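# Arrange three letter blocks to spell BOX on mat

## Task

Use three of the four blocks to form the word "BOX". All three must rest completely on the mat, side by side in one straight, tight line. Seen from the scene frame's origin, the letters on their upper faces must run B, O, X from left to right, and none may be upside down. The remaining block must sit completely off the mat.

## Robot and tools

ROBOT. Two arms, left_arm and right_arm, each ending in a five-finger hand. The right arm has a right hand and the left arm a mirrored left hand. The calibrated bases in the scene frame are left_arm (+0.021, +0.353, 0) m, quat_wxyz (+1.000, 0, 0, +0.011), and right_arm (+0.026, -0.278, 0) m, quat_wxyz (+0.999, 0, 0, -0.033). A camera stand is fixed behind the arms.

FRAMES. Scene frame: origin at table-top height, halfway between the nominal bases. +z is up, +x points out over the table, and left_arm is on the +y side. Image left and right do not follow these names. Reported positions (metres), orientations (quat_wxyz) and absolute poses use the scene frame. Offsets in commands use the current Hand target's own axes. The hand point is a frame fixed to the palm, 0.05 m in front of it and 0.15 m out from the wrist flange. Its +z runs along the straight fingers, +y comes out of the palm, and +x runs across the palm away from the thumb (toward the thumb on the left hand). Straight fingertips extend 0.06 to 0.07 m past the point along +z and sit about 0.06 m behind it along -y. A wrist bracket on the little-finger side can strike objects. Readings may be off by a few cm, and joint friction or weight often leaves the hand 1 to 5 cm short of the command, usually lower. A new command, even all zeros, asks for the target again. Each step clips commanded orientation to within 40 degrees of the measured one.

ROW LAYOUT (used by execute_actions and move). One row is 28 numbers, each in [-1, 1], covering both arms even when one is idle. In order: left dx, dy, dz, rx, ry, rz; left hand slots a, b, c, 0, 0, 0; left force_limit; left speed; then the same 14 for the right arm. dx..rz are offsets, not poses. They count from the Hand target at the start of the action or move, along that target's axes. 1.0 equals 0.6 m of travel or 180 degrees, and rx, ry, rz form a single rotation vector. Every row of one action is measured from the same start, so repeating an offset moves further. Sending all six pose numbers as 0 holds or re-requests the current Hand target.

HAND NUMBERS. The first three hand slots are grasp numbers a, b, c from -1 to +1. The other three must be exactly 0, otherwise the row is rejected. All zeros opens the hand fully. a curls index and middle and bends the thumb. b curls ring and little. c swings the thumb in front of the palm. To hold or keep a grip, resend the same a, b, c. With c=1, thumb and fingers can grasp objects about 0.035 to 0.065 m thick. force_limit maps -1..+1 to roughly 0..10 N at the fingertip (0..15 N for thumb motors). speed rises from near zero at -1 to full at +0.48 and stays full up to +1. Use speed -0.94 or lower for a gentle close. Motors only start when their target changes by 0.002 or more.

TOOLS.
execute_actions(actions, cameras): actions is a list of actions. Each action holds up to 15 rows, one per 1/30 s step, and the last row is repeated if fewer than 15 are given. cameras lists names, ["all"] or []. Images come back only with an empty actions list or when cameras asks for them.
move(target, speed, blend, blocking, cameras): target is one row, or up to 15 rows visited in turn. Every row offsets from the same starting Hand targets, not from the row before. The hand travels in a straight path and does not avoid obstacles. speed is m/s, 0.002 to 4.3, default 0.25, with turning capped at twice that in rad/s. Give one value or one per target. blend, in m, rounds corners between list targets; 0 stops at each. blocking=false returns after about 0.5 s while the motion continues. A path is cut off after 10 s.
wait(seconds 0 to 10, cameras): the scene runs with the last commands held.
stop(cameras): brakes a running move.
zoom_image(camera, region [x0, y0, x1, y1] in pixels, at most 504 by 504): enlarges part of the newest image from cam_head_left, cam_head_right, cam_high, cam_low, cam_left_wrist or cam_right_wrist. Each of these images is 672x504.
show_instructions(): shows the reference images.
finished_scene(scene=1): ends the scene for good.

RESULTS. Each arm reports end_effector_position, end_effector_quat_wxyz, and Hand target, the base for the next offsets. Hands report hand_measured, hand_stopped_by (moving, target, force, stalled, fault) and hand_load_n, one value per motor in the order thumb_turn, thumb_bend, index, middle, ring, little. If hand_load_n drops to about 0, the grip is lost. Joint velocities, joint torques and motor temperatures may also appear. A move adds a move: line whose ending is done (within 10 mm and 2 degrees), off_target, moving, held or fault. limits=paced means a pose was clipped, and limits=held means steps were withheld. Neither done nor off_target proves there is or is not contact. MOTOR HOT appears at 85 °C. At 100 °C that arm goes limp for 30 to 60 s or longer.

AVOID. Do not let any block drop, fall far, leave the table or get released while moving. Avoid fast impacts, hard presses, and targets set far beyond a contact point. Never let the arms bump or grip each other. Plan paths that go around each arm's own base, not close past it. Do not overload fingers with twisting, heavy or fast-swung loads. Do not hold loads or stretched poses so long that motors overheat. Loose objects may occasionally be nudged by outside pushes.

Each tool is called after ">>>" as name(argument=value, ...) on one line, values as JSON.

Reference images:

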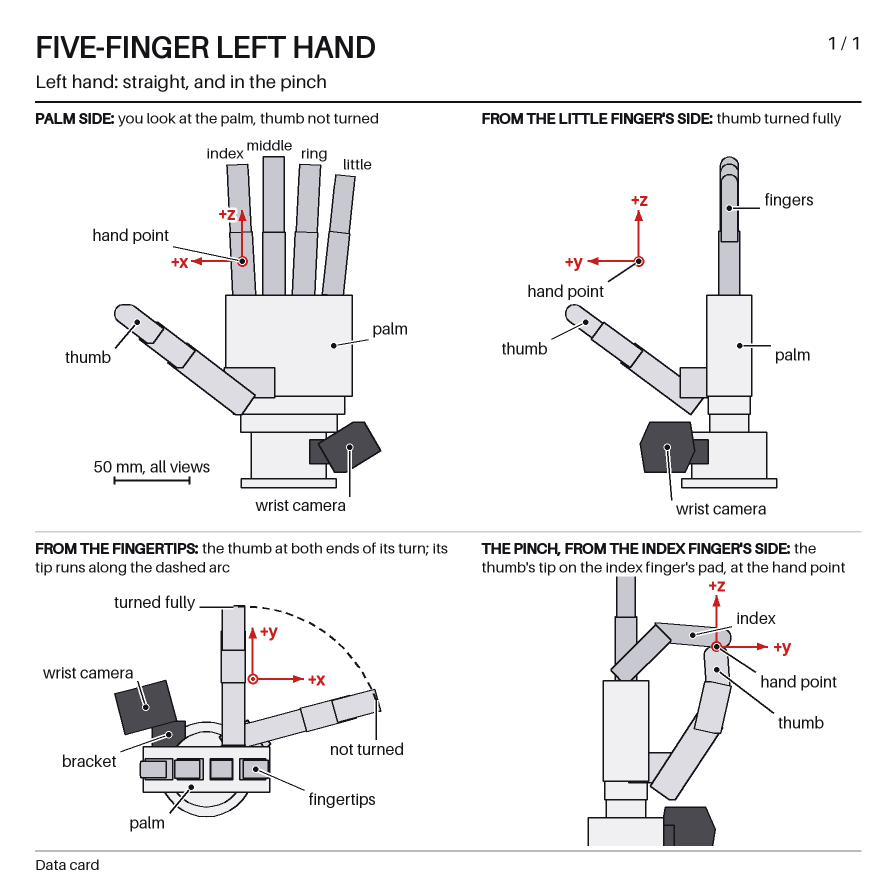

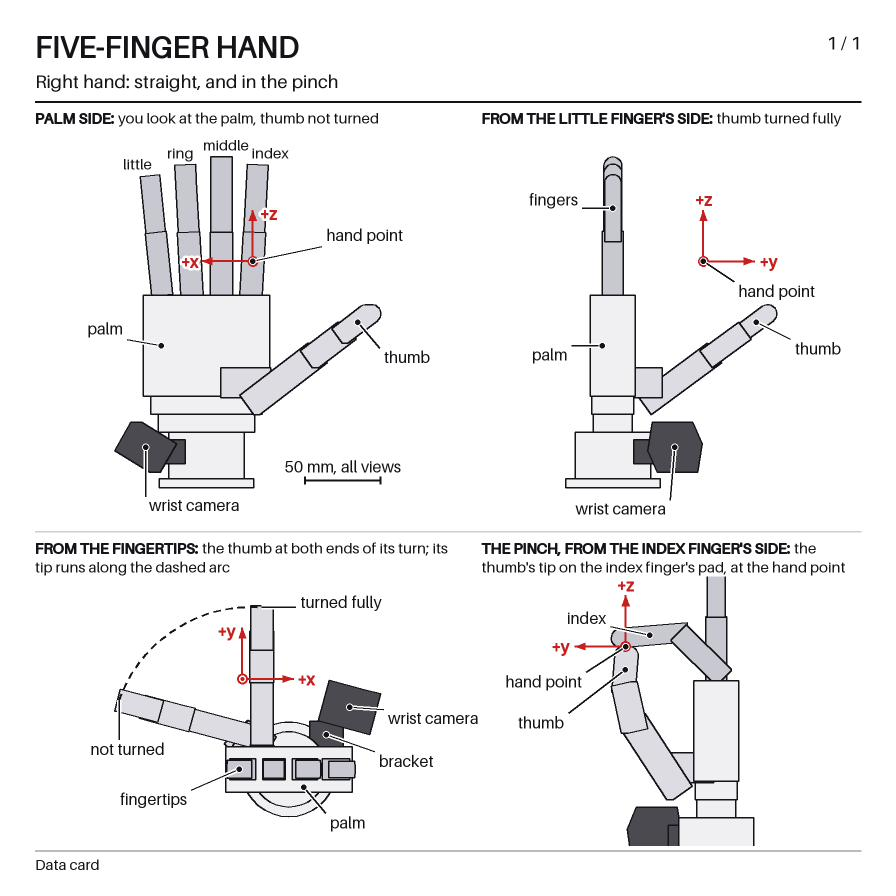

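## Session

>>> execute_actions(actions=[])

Scene clock: 0.00 s.
left_arm: end_effector_position=(+0.6103, +0.4664, +0.3195) hand_measured=(-1.000, -1.000, -1.000, -1.000, -1.000, -1.000) hand_load_n=(+0.5, +0.0, +0.0, +0.0, +0.0, +0.0) hand_stopped_by=(target, target, target, target, target, target) hand_force_limit=0.00 hand_speed=-0.80 end_effector_quat_wxyz=(+0.023, +0.205, +0.892, +0.403) | right_arm: end_effector_position=(+0.3124, +0.3124, +0.3344) hand_measured=(-1.000, -1.000, -1.000, -1.000, -1.000, -1.000) hand_load_n=(+0.0, +0.0, +0.0, +0.0, +0.0, +0.0) hand_stopped_by=(target, target, target, target, target, target) hand_force_limit=0.00 hand_speed=-0.80 end_effector_quat_wxyz=(-0.382, +0.551, +0.475, +0.570)
Joint positions: left_arm=[-0.15 1.781 1.753 -1.376 -0.817 1.966] | right_arm=[1.247 1.408 1.029 0.319 -0.122 -1.699]
Joint velocities: within noise
Joint torques (N m): no reading
Motor temperatures (°C): left_arm=[32 37 30 33 27 28] | right_arm=[32 32 35 30 27 29]
Heat: left arm: hottest shoulder 37 °C; right arm: hottest elbow 35 °C.
Hand target: left_arm +0.6145, +0.4658, +0.3300; +0.035, +0.199, +0.892, +0.404 | right_arm +0.3142, +0.3167, +0.3570; -0.388, +0.540, +0.468, +0.582

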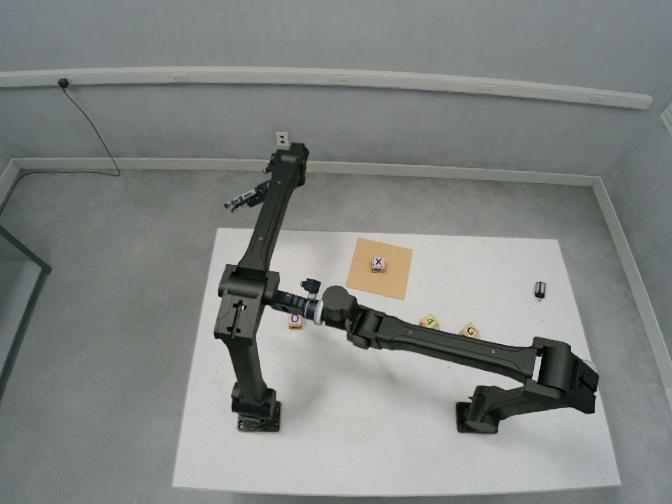

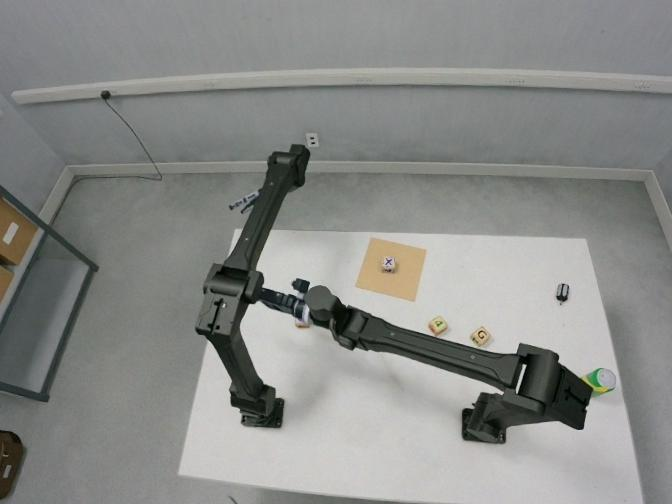

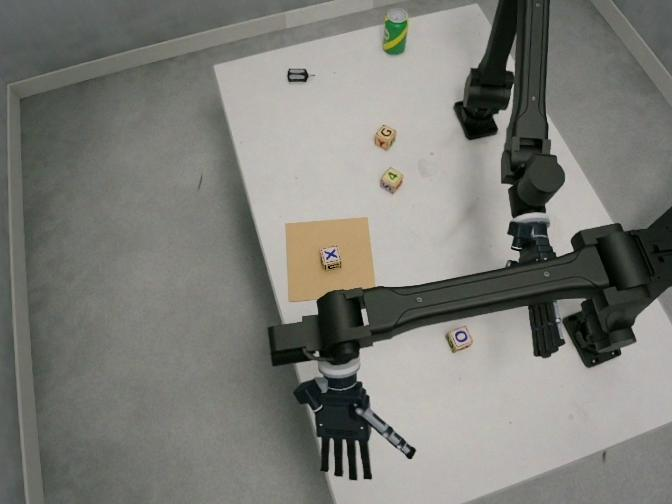

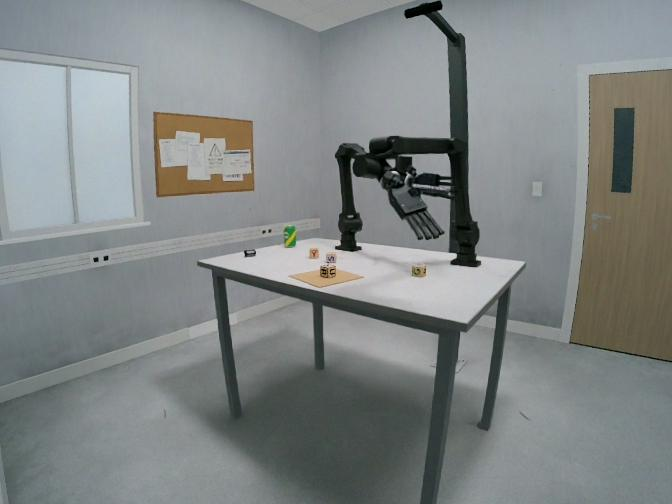

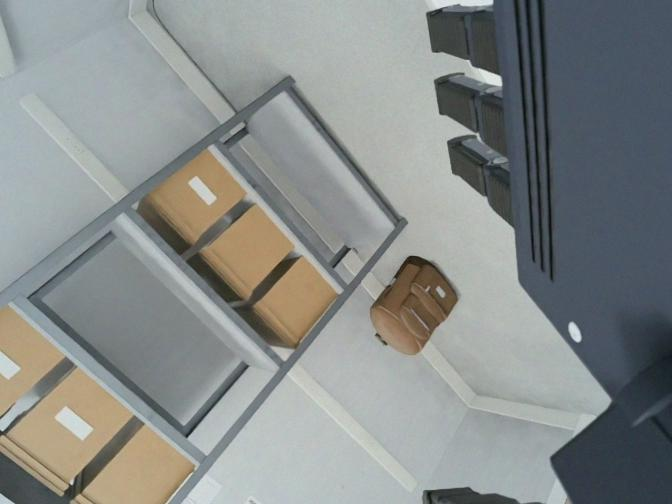

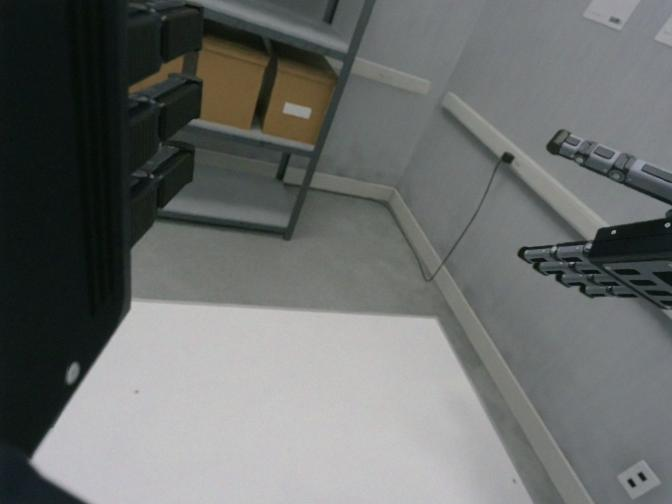

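>>> zoom_image(camera="cam_high", region=[360, 110, 430, 205])

>>> zoom_image(camera="cam_high", region=[280, 210, 380, 305])

>>> zoom_image(camera="cam_high", region=[420, 300, 500, 380])

>>> zoom_image(camera="cam_low", region=[280, 230, 380, 300])

>>> zoom_image(camera="cam_head_left", region=[360, 240, 500, 345])

>>> zoom_image(camera="cam_head_right", region=[360, 240, 500, 345])

Scaled by 5.305.

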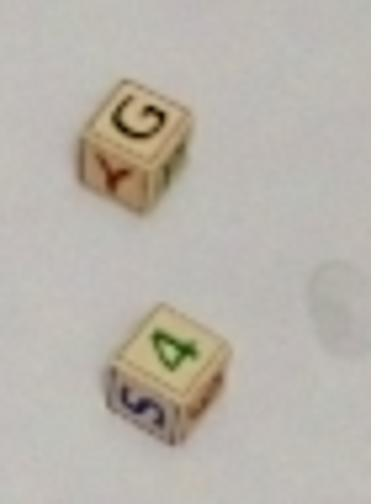

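Scaled by 5.040.

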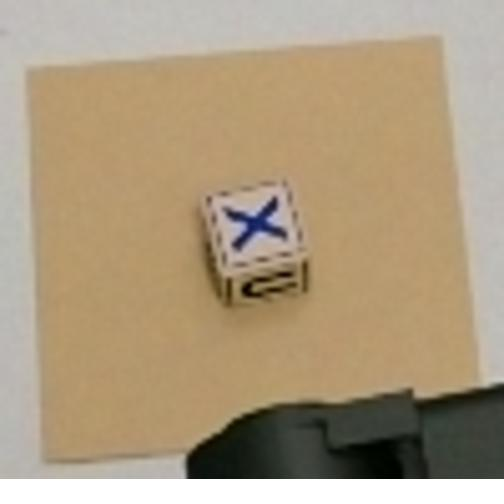

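Scaled by 6.300.

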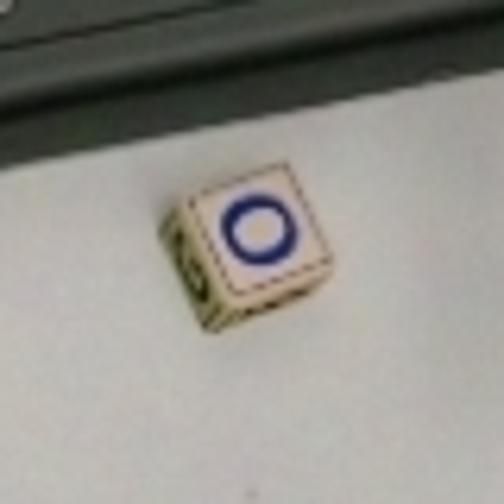

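Scaled by 5.040.

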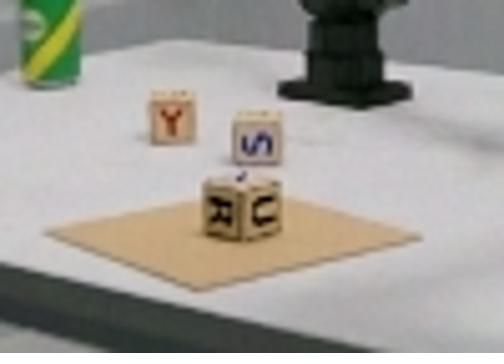

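Scaled by 3.600.

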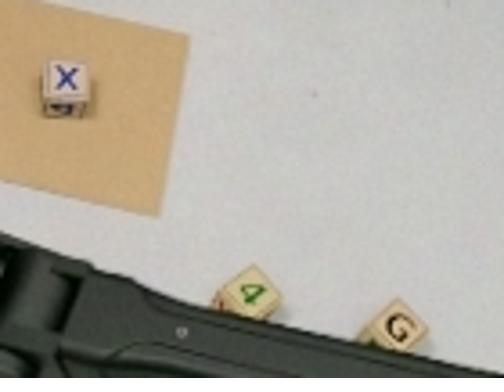

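Scaled by 3.600.

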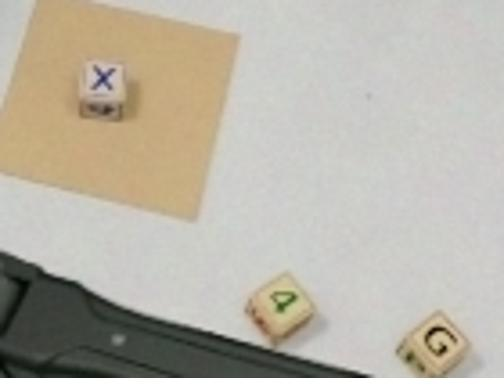

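>>> move(target=[[0,0,0,0,0,0,0,0,0,0,0,0,0,-0.8,-0.085,0.247,-0.390,-0.326,0.053,0.566,0,0,0,0,0,0,0,-0.8],[0,0,0,0,0,0,0,0,0,0,0,0,0,-0.8,-0.283,0.256,-0.947,-0.639,-0.070,0.683,0,0,0,0,0,0,0,-0.8]], speed=0.35, blend=[0.05, 0], cameras=["all"])

Scene clock: 12.27 s.
left_arm: end_effector_position=(+0.6103, +0.4664, +0.3195) hand_measured=(-1.000, -1.000, -1.000, -1.000, -1.000, -1.000) hand_load_n=(+0.0, +0.0, +0.0, +0.0, +0.0, +0.0) hand_stopped_by=(target, target, target, target, target, target) hand_force_limit=0.00 hand_speed=-0.80 end_effector_quat_wxyz=(+0.023, +0.205, +0.892, +0.403) | right_arm: end_effector_position=(+0.3159, -0.2756, +0.2004) hand_measured=(-1.000, -1.000, -1.000, -1.000, -1.000, -1.000) hand_load_n=(+0.0, +0.0, +0.0, +0.0, +0.0, +0.0) hand_stopped_by=(target, target, target, target, target, target) hand_force_limit=0.00 hand_speed=-0.80 end_effector_quat_wxyz=(-0.047, +0.697, -0.715, +0.037)
Joint positions: left_arm=[-0.15 1.781 1.753 -1.376 -0.817 1.966] | right_arm=[-0.031 1.175 1.089 -1.368 -0.025 -0.071]
Joint torques (N m): left_arm=[-0.62 -17.55 11.41 0.2 -0.76 0.01] | right_arm=[0.73 -3.37 12.55 -0.32 -0.11 -0.11]
Heat: left arm: hottest shoulder 38 °C; right arm: hottest elbow 38 °C.
Hand target: left_arm +0.6145, +0.4658, +0.3300; +0.035, +0.199, +0.892, +0.404 | right_arm +0.3301, -0.2801, +0.2195; -0.059, +0.698, -0.712, +0.053
Off the commanded pose: left_arm 0.011 m, 2 deg | right_arm 0.024 m, 2 deg.
move: off_target (left_arm, right_arm)

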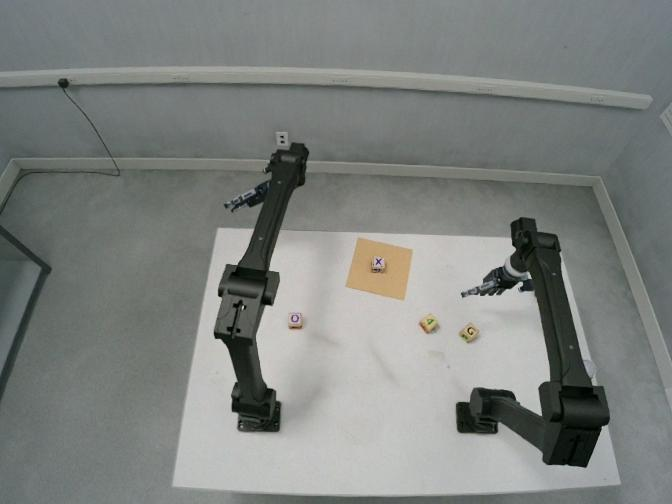

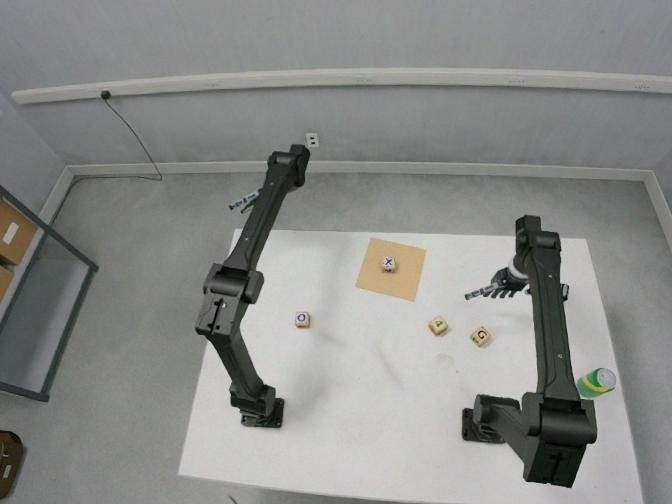

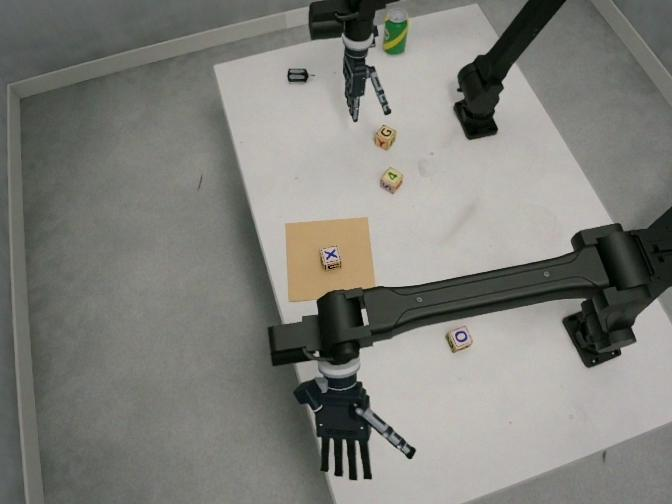

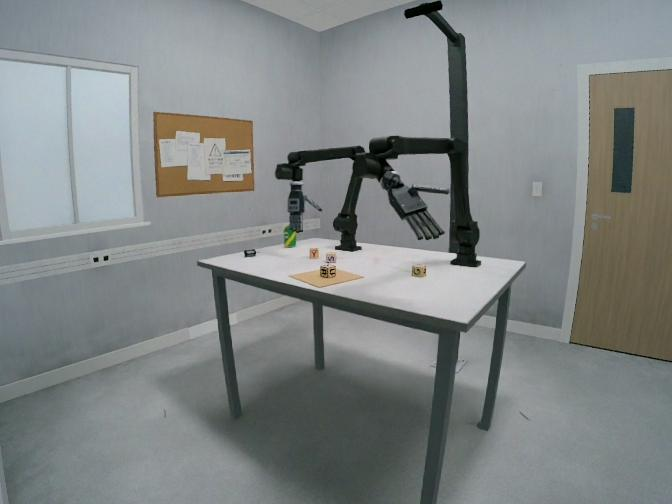

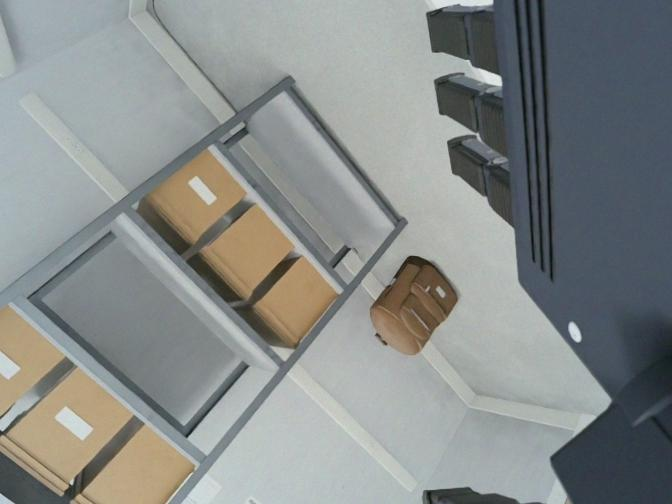

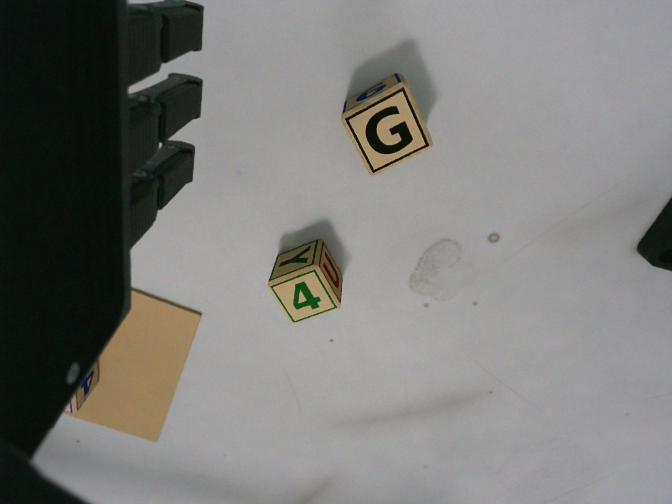

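>>> zoom_image(camera="cam_right_wrist", region=[250, 40, 450, 340])

>>> move(target=[0.358,-0.443,-0.109,0.237,0.190,-0.622,0,0,0,0,0,0,0,-0.8,0,0,0,0,0,0,0,0,0,0,0,0,0,-0.8], speed=0.35, cameras=["all"])

Scaled by 1.680.

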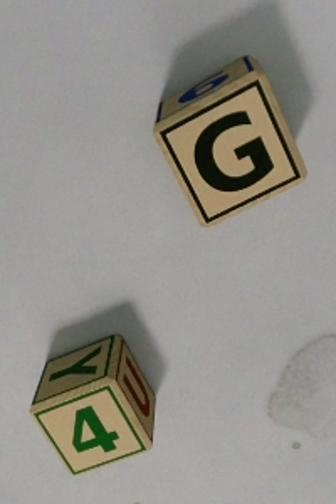

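Scene clock: 17.00 s.
left_arm: end_effector_position=(+0.3140, +0.3420, +0.1989) hand_measured=(-1.000, -1.000, -1.000, -1.000, -1.000, -1.000) hand_load_n=(+0.0, +0.0, +0.0, +0.0, +0.0, +0.0) hand_stopped_by=(target, target, target, target, target, target) hand_force_limit=0.00 hand_speed=-0.80 end_effector_quat_wxyz=(-0.055, +0.699, -0.711, +0.056) | right_arm: end_effector_position=(+0.3158, -0.2757, +0.2004) hand_measured=(-1.000, -1.000, -1.000, -1.000, -1.000, -1.000) hand_load_n=(+0.0, +0.0, +0.0, +0.0, +0.0, +0.0) hand_stopped_by=(target, target, target, target, target, target) hand_force_limit=0.00 hand_speed=-0.80 end_effector_quat_wxyz=(-0.047, +0.697, -0.715, +0.037)
Joint positions: left_arm=[0.039 1.154 1.073 -1.332 0.013 0.077] | right_arm=[-0.031 1.175 1.089 -1.368 -0.025 -0.071]
Joint torques (N m): left_arm=[0.21 -7.82 8.96 0.57 0.07 -0.07] | right_arm=[0.15 -3.37 12.38 -0.49 -0.05 -0.11]
Heat: left arm: hottest shoulder 38 °C; right arm: hottest elbow 38 °C.
Hand target: left_arm +0.3157, +0.3440, +0.1998; -0.060, +0.705, -0.704, +0.062 | right_arm +0.3301, -0.2801, +0.2195; -0.059, +0.698, -0.712, +0.053
Off the commanded pose: left_arm 0.003 m, 1 deg | right_arm 0.024 m, 2 deg.
move: off_target (right_arm)

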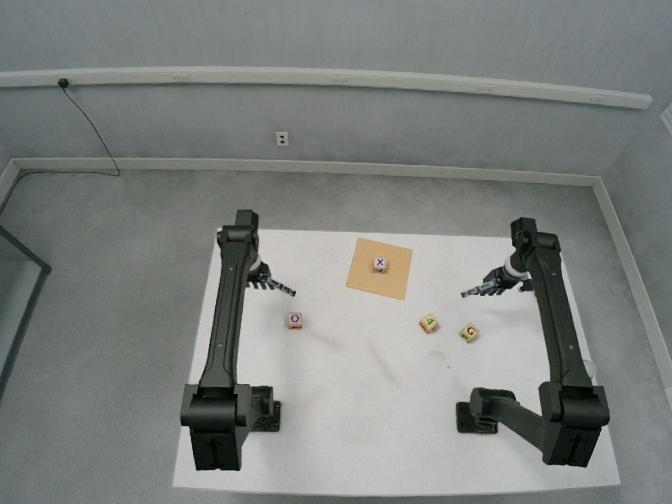

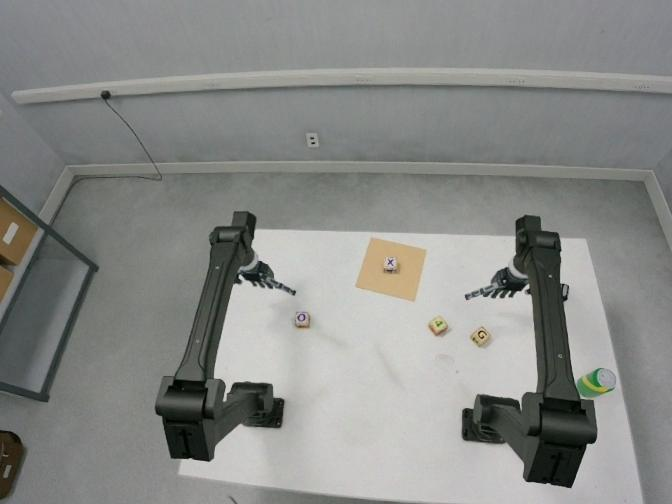

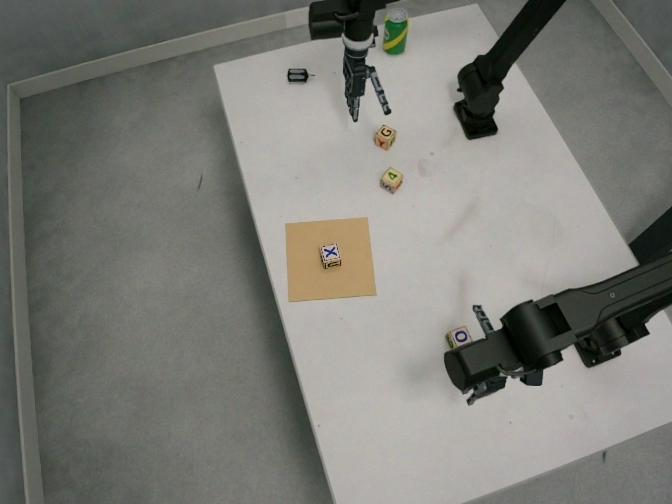

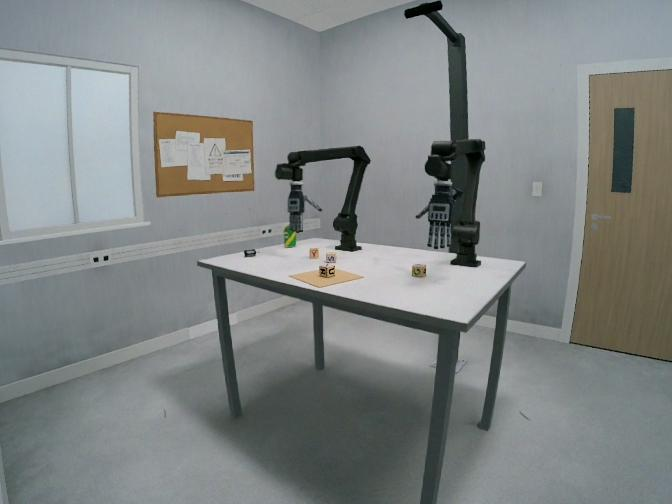

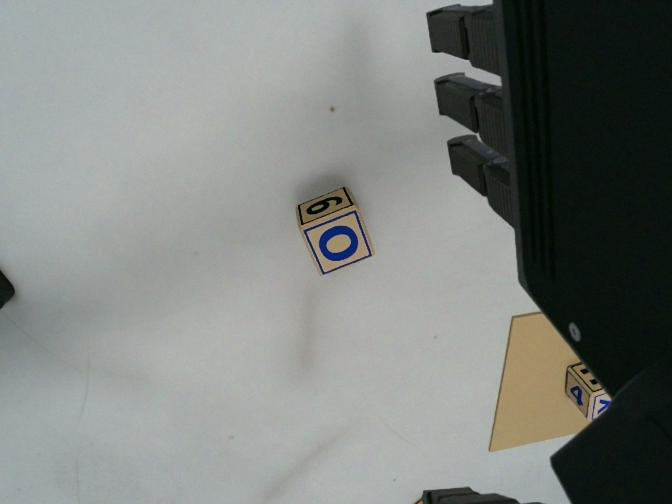

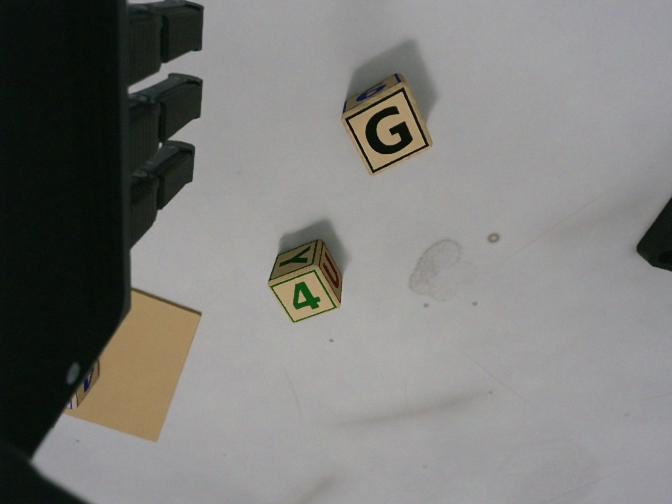

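>>> zoom_image(camera="cam_low", region=[310, 255, 345, 290])

>>> zoom_image(camera="cam_low", region=[400, 250, 440, 290])

>>> zoom_image(camera="cam_left_wrist", region=[540, 330, 640, 440])

>>> zoom_image(camera="cam_high", region=[300, 230, 360, 290])

>>> zoom_image(camera="cam_head_left", region=[360, 245, 400, 285])

>>> zoom_image(camera="cam_head_right", region=[410, 300, 510, 360])

Scaled by 14.400.

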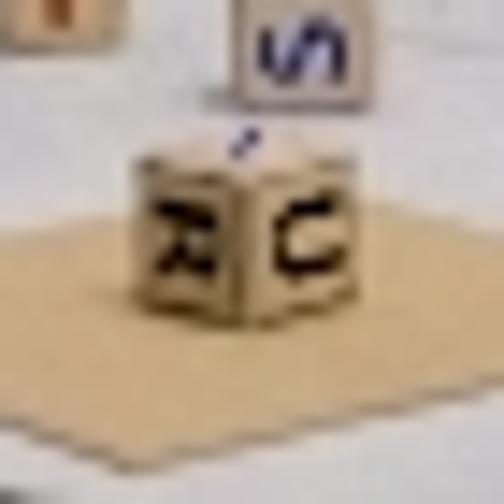

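Scaled by 12.600.

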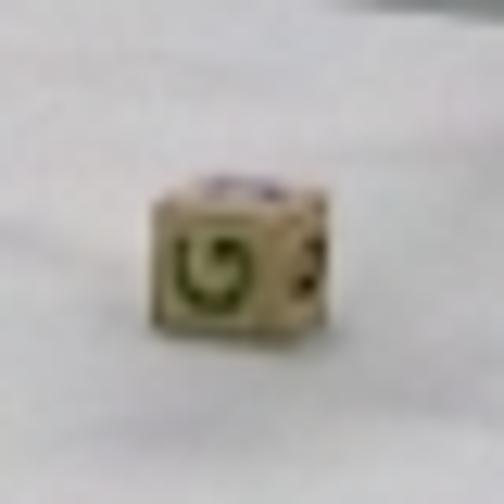

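Scaled by 4.582.

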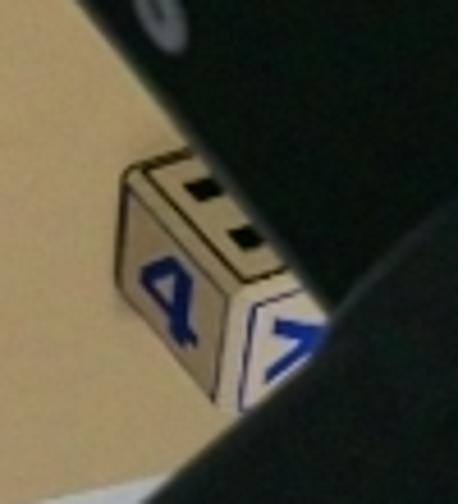

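Scaled by 8.400.

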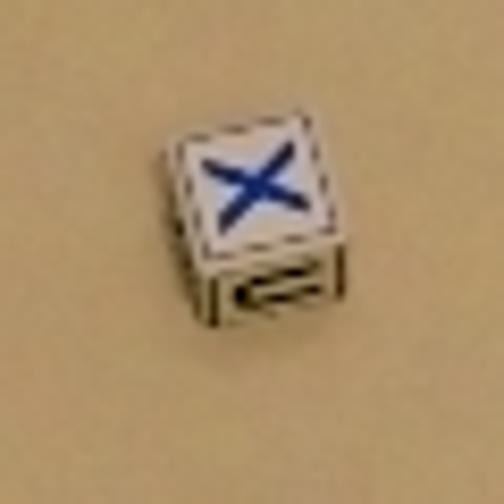

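Scaled by 12.600.

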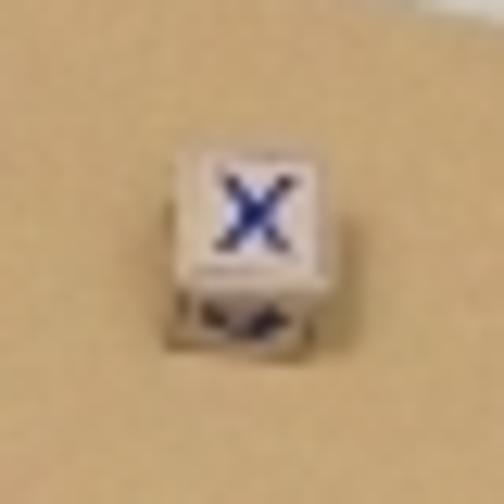

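Scaled by 5.040.

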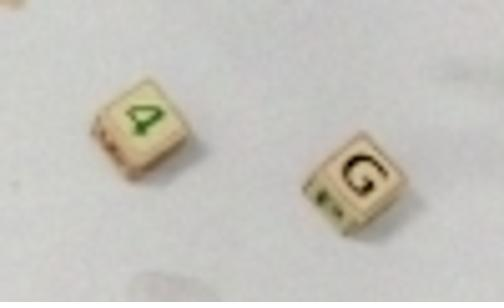

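>>> move(target=[0,0,0,0,0,0,0,0,0,0,0,0,0,-0.8,-0.098,0.116,-0.027,0,0,0.5,0,0,0,0,0,0,0,-0.8], speed=0.4, cameras=["cam_right_wrist", "cam_head_right"])

Scene clock: 21.80 s.
left_arm: end_effector_position=(+0.3140, +0.3420, +0.1989) hand_measured=(-1.000, -1.000, -1.000, -1.000, -1.000, -1.000) hand_load_n=(+0.0, -0.5, +0.0, +0.0, +0.0, +0.0) hand_stopped_by=(target, target, target, target, target, target) hand_force_limit=0.00 hand_speed=-0.80 end_effector_quat_wxyz=(-0.055, +0.699, -0.711, +0.056) | right_arm: end_effector_position=(+0.2629, -0.2213, +0.2248) hand_measured=(-1.000, -1.000, -1.000, -1.000, -1.000, -1.000) hand_load_n=(+0.0, +0.0, +0.0, +0.0, +0.0, +0.0) hand_stopped_by=(target, target, target, target, target, target) hand_force_limit=0.00 hand_speed=-0.80 end_effector_quat_wxyz=(+0.082, +0.008, +0.997, +0.005)
Joint positions: left_arm=[0.039 1.154 1.073 -1.332 0.013 0.077] | right_arm=[0.043 0.725 0.859 -1.541 -0.013 1.564]
Joint torques (N m): left_arm=[0.21 -7.82 8.98 0.57 0.06 -0.07] | right_arm=[1.38 1.55 8.42 -0.25 -0.01 0.15]
Heat: left arm: hottest shoulder 38 °C; right arm: hottest elbow 38 °C.
Hand target: left_arm +0.3157, +0.3440, +0.1998; -0.060, +0.705, -0.704, +0.062 | right_arm +0.2599, -0.2200, +0.2251; +0.079, +0.010, +0.997, +0.005
Off the commanded pose: left_arm 0.003 m, 1 deg | right_arm 0.003 m, 0 deg.
move: done
Images, in order (width x height): cam_head_right 672x504, cam_right_wrist 672x504.

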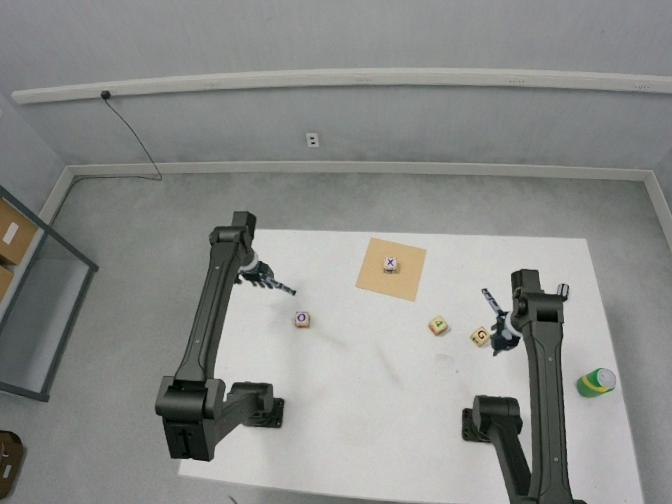

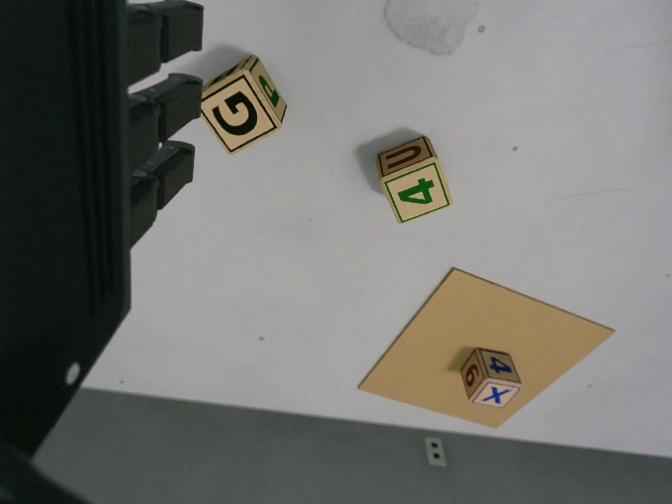

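>>> zoom_image(camera="cam_right_wrist", region=[190, 40, 310, 160])

>>> zoom_image(camera="cam_right_wrist", region=[440, 330, 540, 430])

Scaled by 4.200.

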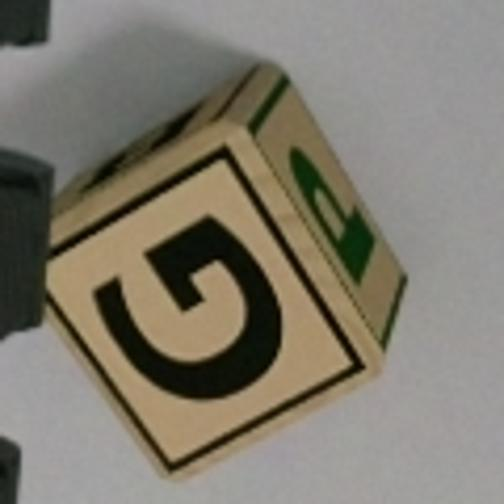

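Scaled by 5.040.

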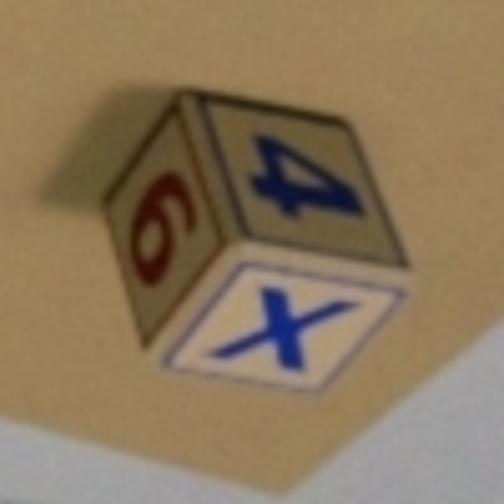

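>>> move(target=[0,0,0,0,0,0,0,0,0,0,0,0,0,-0.8,0.021,-0.2,-0.005,0,0,0,0,0,0,0,0,0,0,-0.8], speed=0.4, cameras=["cam_right_wrist"])

Scene clock: 24.47 s.
left_arm: end_effector_position=(+0.3140, +0.3420, +0.1989) hand_measured=(-1.000, -1.000, -1.000, -1.000, -1.000, -1.000) hand_load_n=(+0.0, +0.0, +0.0, +0.0, +0.0, +0.0) hand_stopped_by=(target, target, target, target, target, target) hand_force_limit=0.00 hand_speed=-0.80 end_effector_quat_wxyz=(-0.055, +0.699, -0.711, +0.056) | right_arm: end_effector_position=(+0.2362, -0.3313, +0.2116) hand_measured=(-1.000, -1.000, -1.000, -1.000, -1.000, -1.000) hand_load_n=(+0.0, +0.0, +0.0, +0.0, +0.0, +0.0) hand_stopped_by=(target, target, target, target, target, target) hand_force_limit=0.00 hand_speed=-0.80 end_effector_quat_wxyz=(+0.063, +0.012, +0.998, +0.015)
Joint positions: left_arm=[0.039 1.154 1.073 -1.332 0.013 0.077] | right_arm=[-0.586 0.8 0.859 -1.548 -0.099 0.948]
Joint torques (N m): left_arm=[0.21 -7.82 8.99 0.55 0.06 -0.07] | right_arm=[0.38 2.49 11.25 0.51 -0.33 0]
Heat: left arm: hottest shoulder 38 °C; right arm: hottest elbow 39 °C.
Hand target: left_arm +0.3157, +0.3440, +0.1998; -0.060, +0.705, -0.704, +0.062 | right_arm +0.2448, -0.3398, +0.2248; +0.079, +0.010, +0.997, +0.005
Off the commanded pose: left_arm 0.003 m, 1 deg | right_arm 0.018 m, 2 deg.
move: off_target (right_arm)
Images, in order (width x height): cam_right_wrist 672x504.

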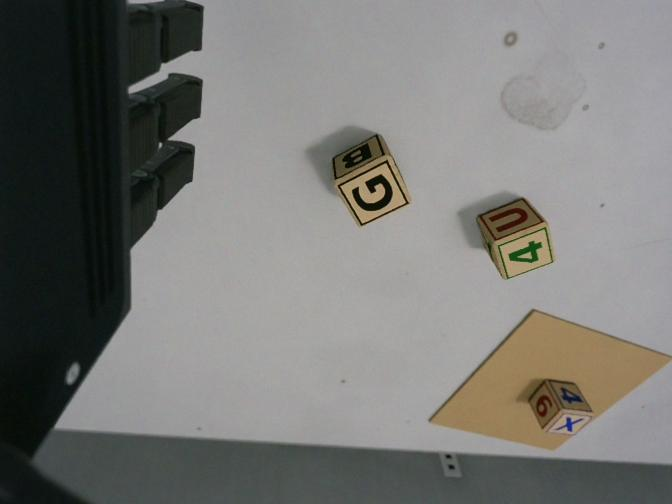

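>>> zoom_image(camera="cam_right_wrist", region=[320, 120, 430, 235])

Scaled by 4.383.

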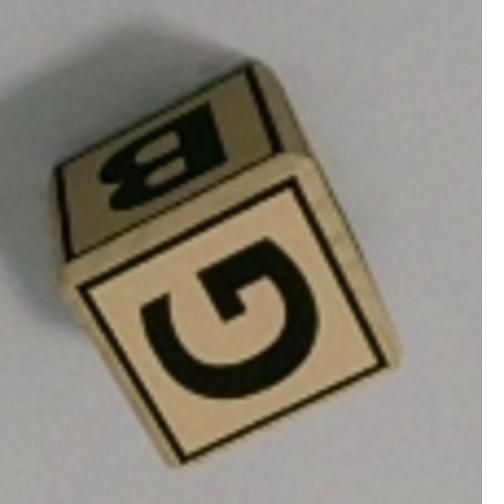

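>>> execute_actions(actions=[[[0,0,0,0,0,0,0.38,0,1,0,0,0,-0.5,0.2,0,0,0,0,0,0,0.38,0,1,0,0,0,-0.5,0.2]],[[0,0,0,0,0,0,0.38,0,1,0,0,0,-0.5,0.2,0,0,0,0,0,0,0.38,0,1,0,0,0,-0.5,0.2]]], cameras=["cam_left_wrist", "cam_right_wrist"])

Scene clock: 28.10 s.
left_arm: end_effector_position=(+0.3142, +0.3420, +0.1989) hand_measured=(+1.000, -0.366, -0.240, -0.390, -0.944, -1.000) hand_load_n=(+0.0, +0.0, +0.0, +0.0, +0.0, +0.0) hand_stopped_by=(target, target, target, target, target, target) hand_force_limit=-0.50 hand_speed=0.20 end_effector_quat_wxyz=(-0.055, +0.699, -0.710, +0.057) | right_arm: end_effector_position=(+0.2362, -0.3312, +0.2116) hand_measured=(+1.000, -0.366, -0.240, -0.390, -0.944, -1.000) hand_load_n=(+0.0, +0.0, +0.0, +0.0, +0.0, +0.0) hand_stopped_by=(target, target, target, target, target, target) hand_force_limit=-0.50 hand_speed=0.20 end_effector_quat_wxyz=(+0.063, +0.011, +0.998, +0.016)
Joint positions: left_arm=[0.039 1.154 1.073 -1.332 0.013 0.076] | right_arm=[-0.586 0.8 0.859 -1.548 -0.1 0.945]
Joint torques (N m): left_arm=[0.21 -7.88 8.96 0.53 0.05 -0.05] | right_arm=[0.15 2.37 10.93 0.29 -0.31 -0.09]
Heat: left arm: hottest shoulder 38 °C; right arm: hottest elbow 39 °C.
Hand target: left_arm +0.3158, +0.3440, +0.1998; -0.060, +0.705, -0.704, +0.062 | right_arm +0.2448, -0.3397, +0.2248; +0.079, +0.010, +0.997, +0.005
Off the commanded pose: left_arm 0.003 m, 1 deg | right_arm 0.018 m, 2 deg.
Images, in order (width x height): cam_left_wrist 672x504, cam_right_wrist 672x504.

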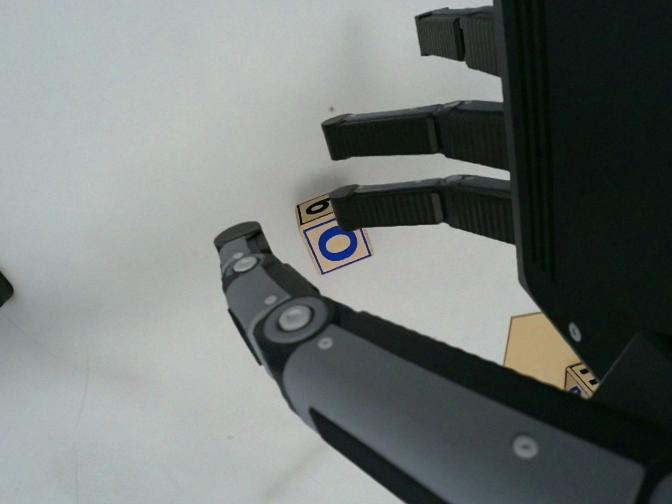

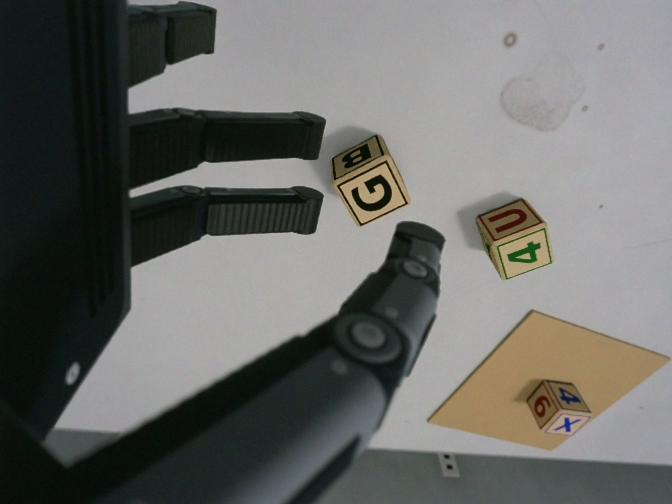

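>>> zoom_image(camera="cam_left_wrist", region=[285, 180, 385, 280])

Scaled by 5.040.

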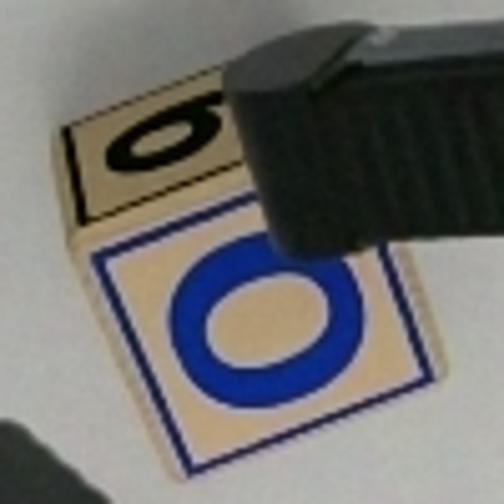

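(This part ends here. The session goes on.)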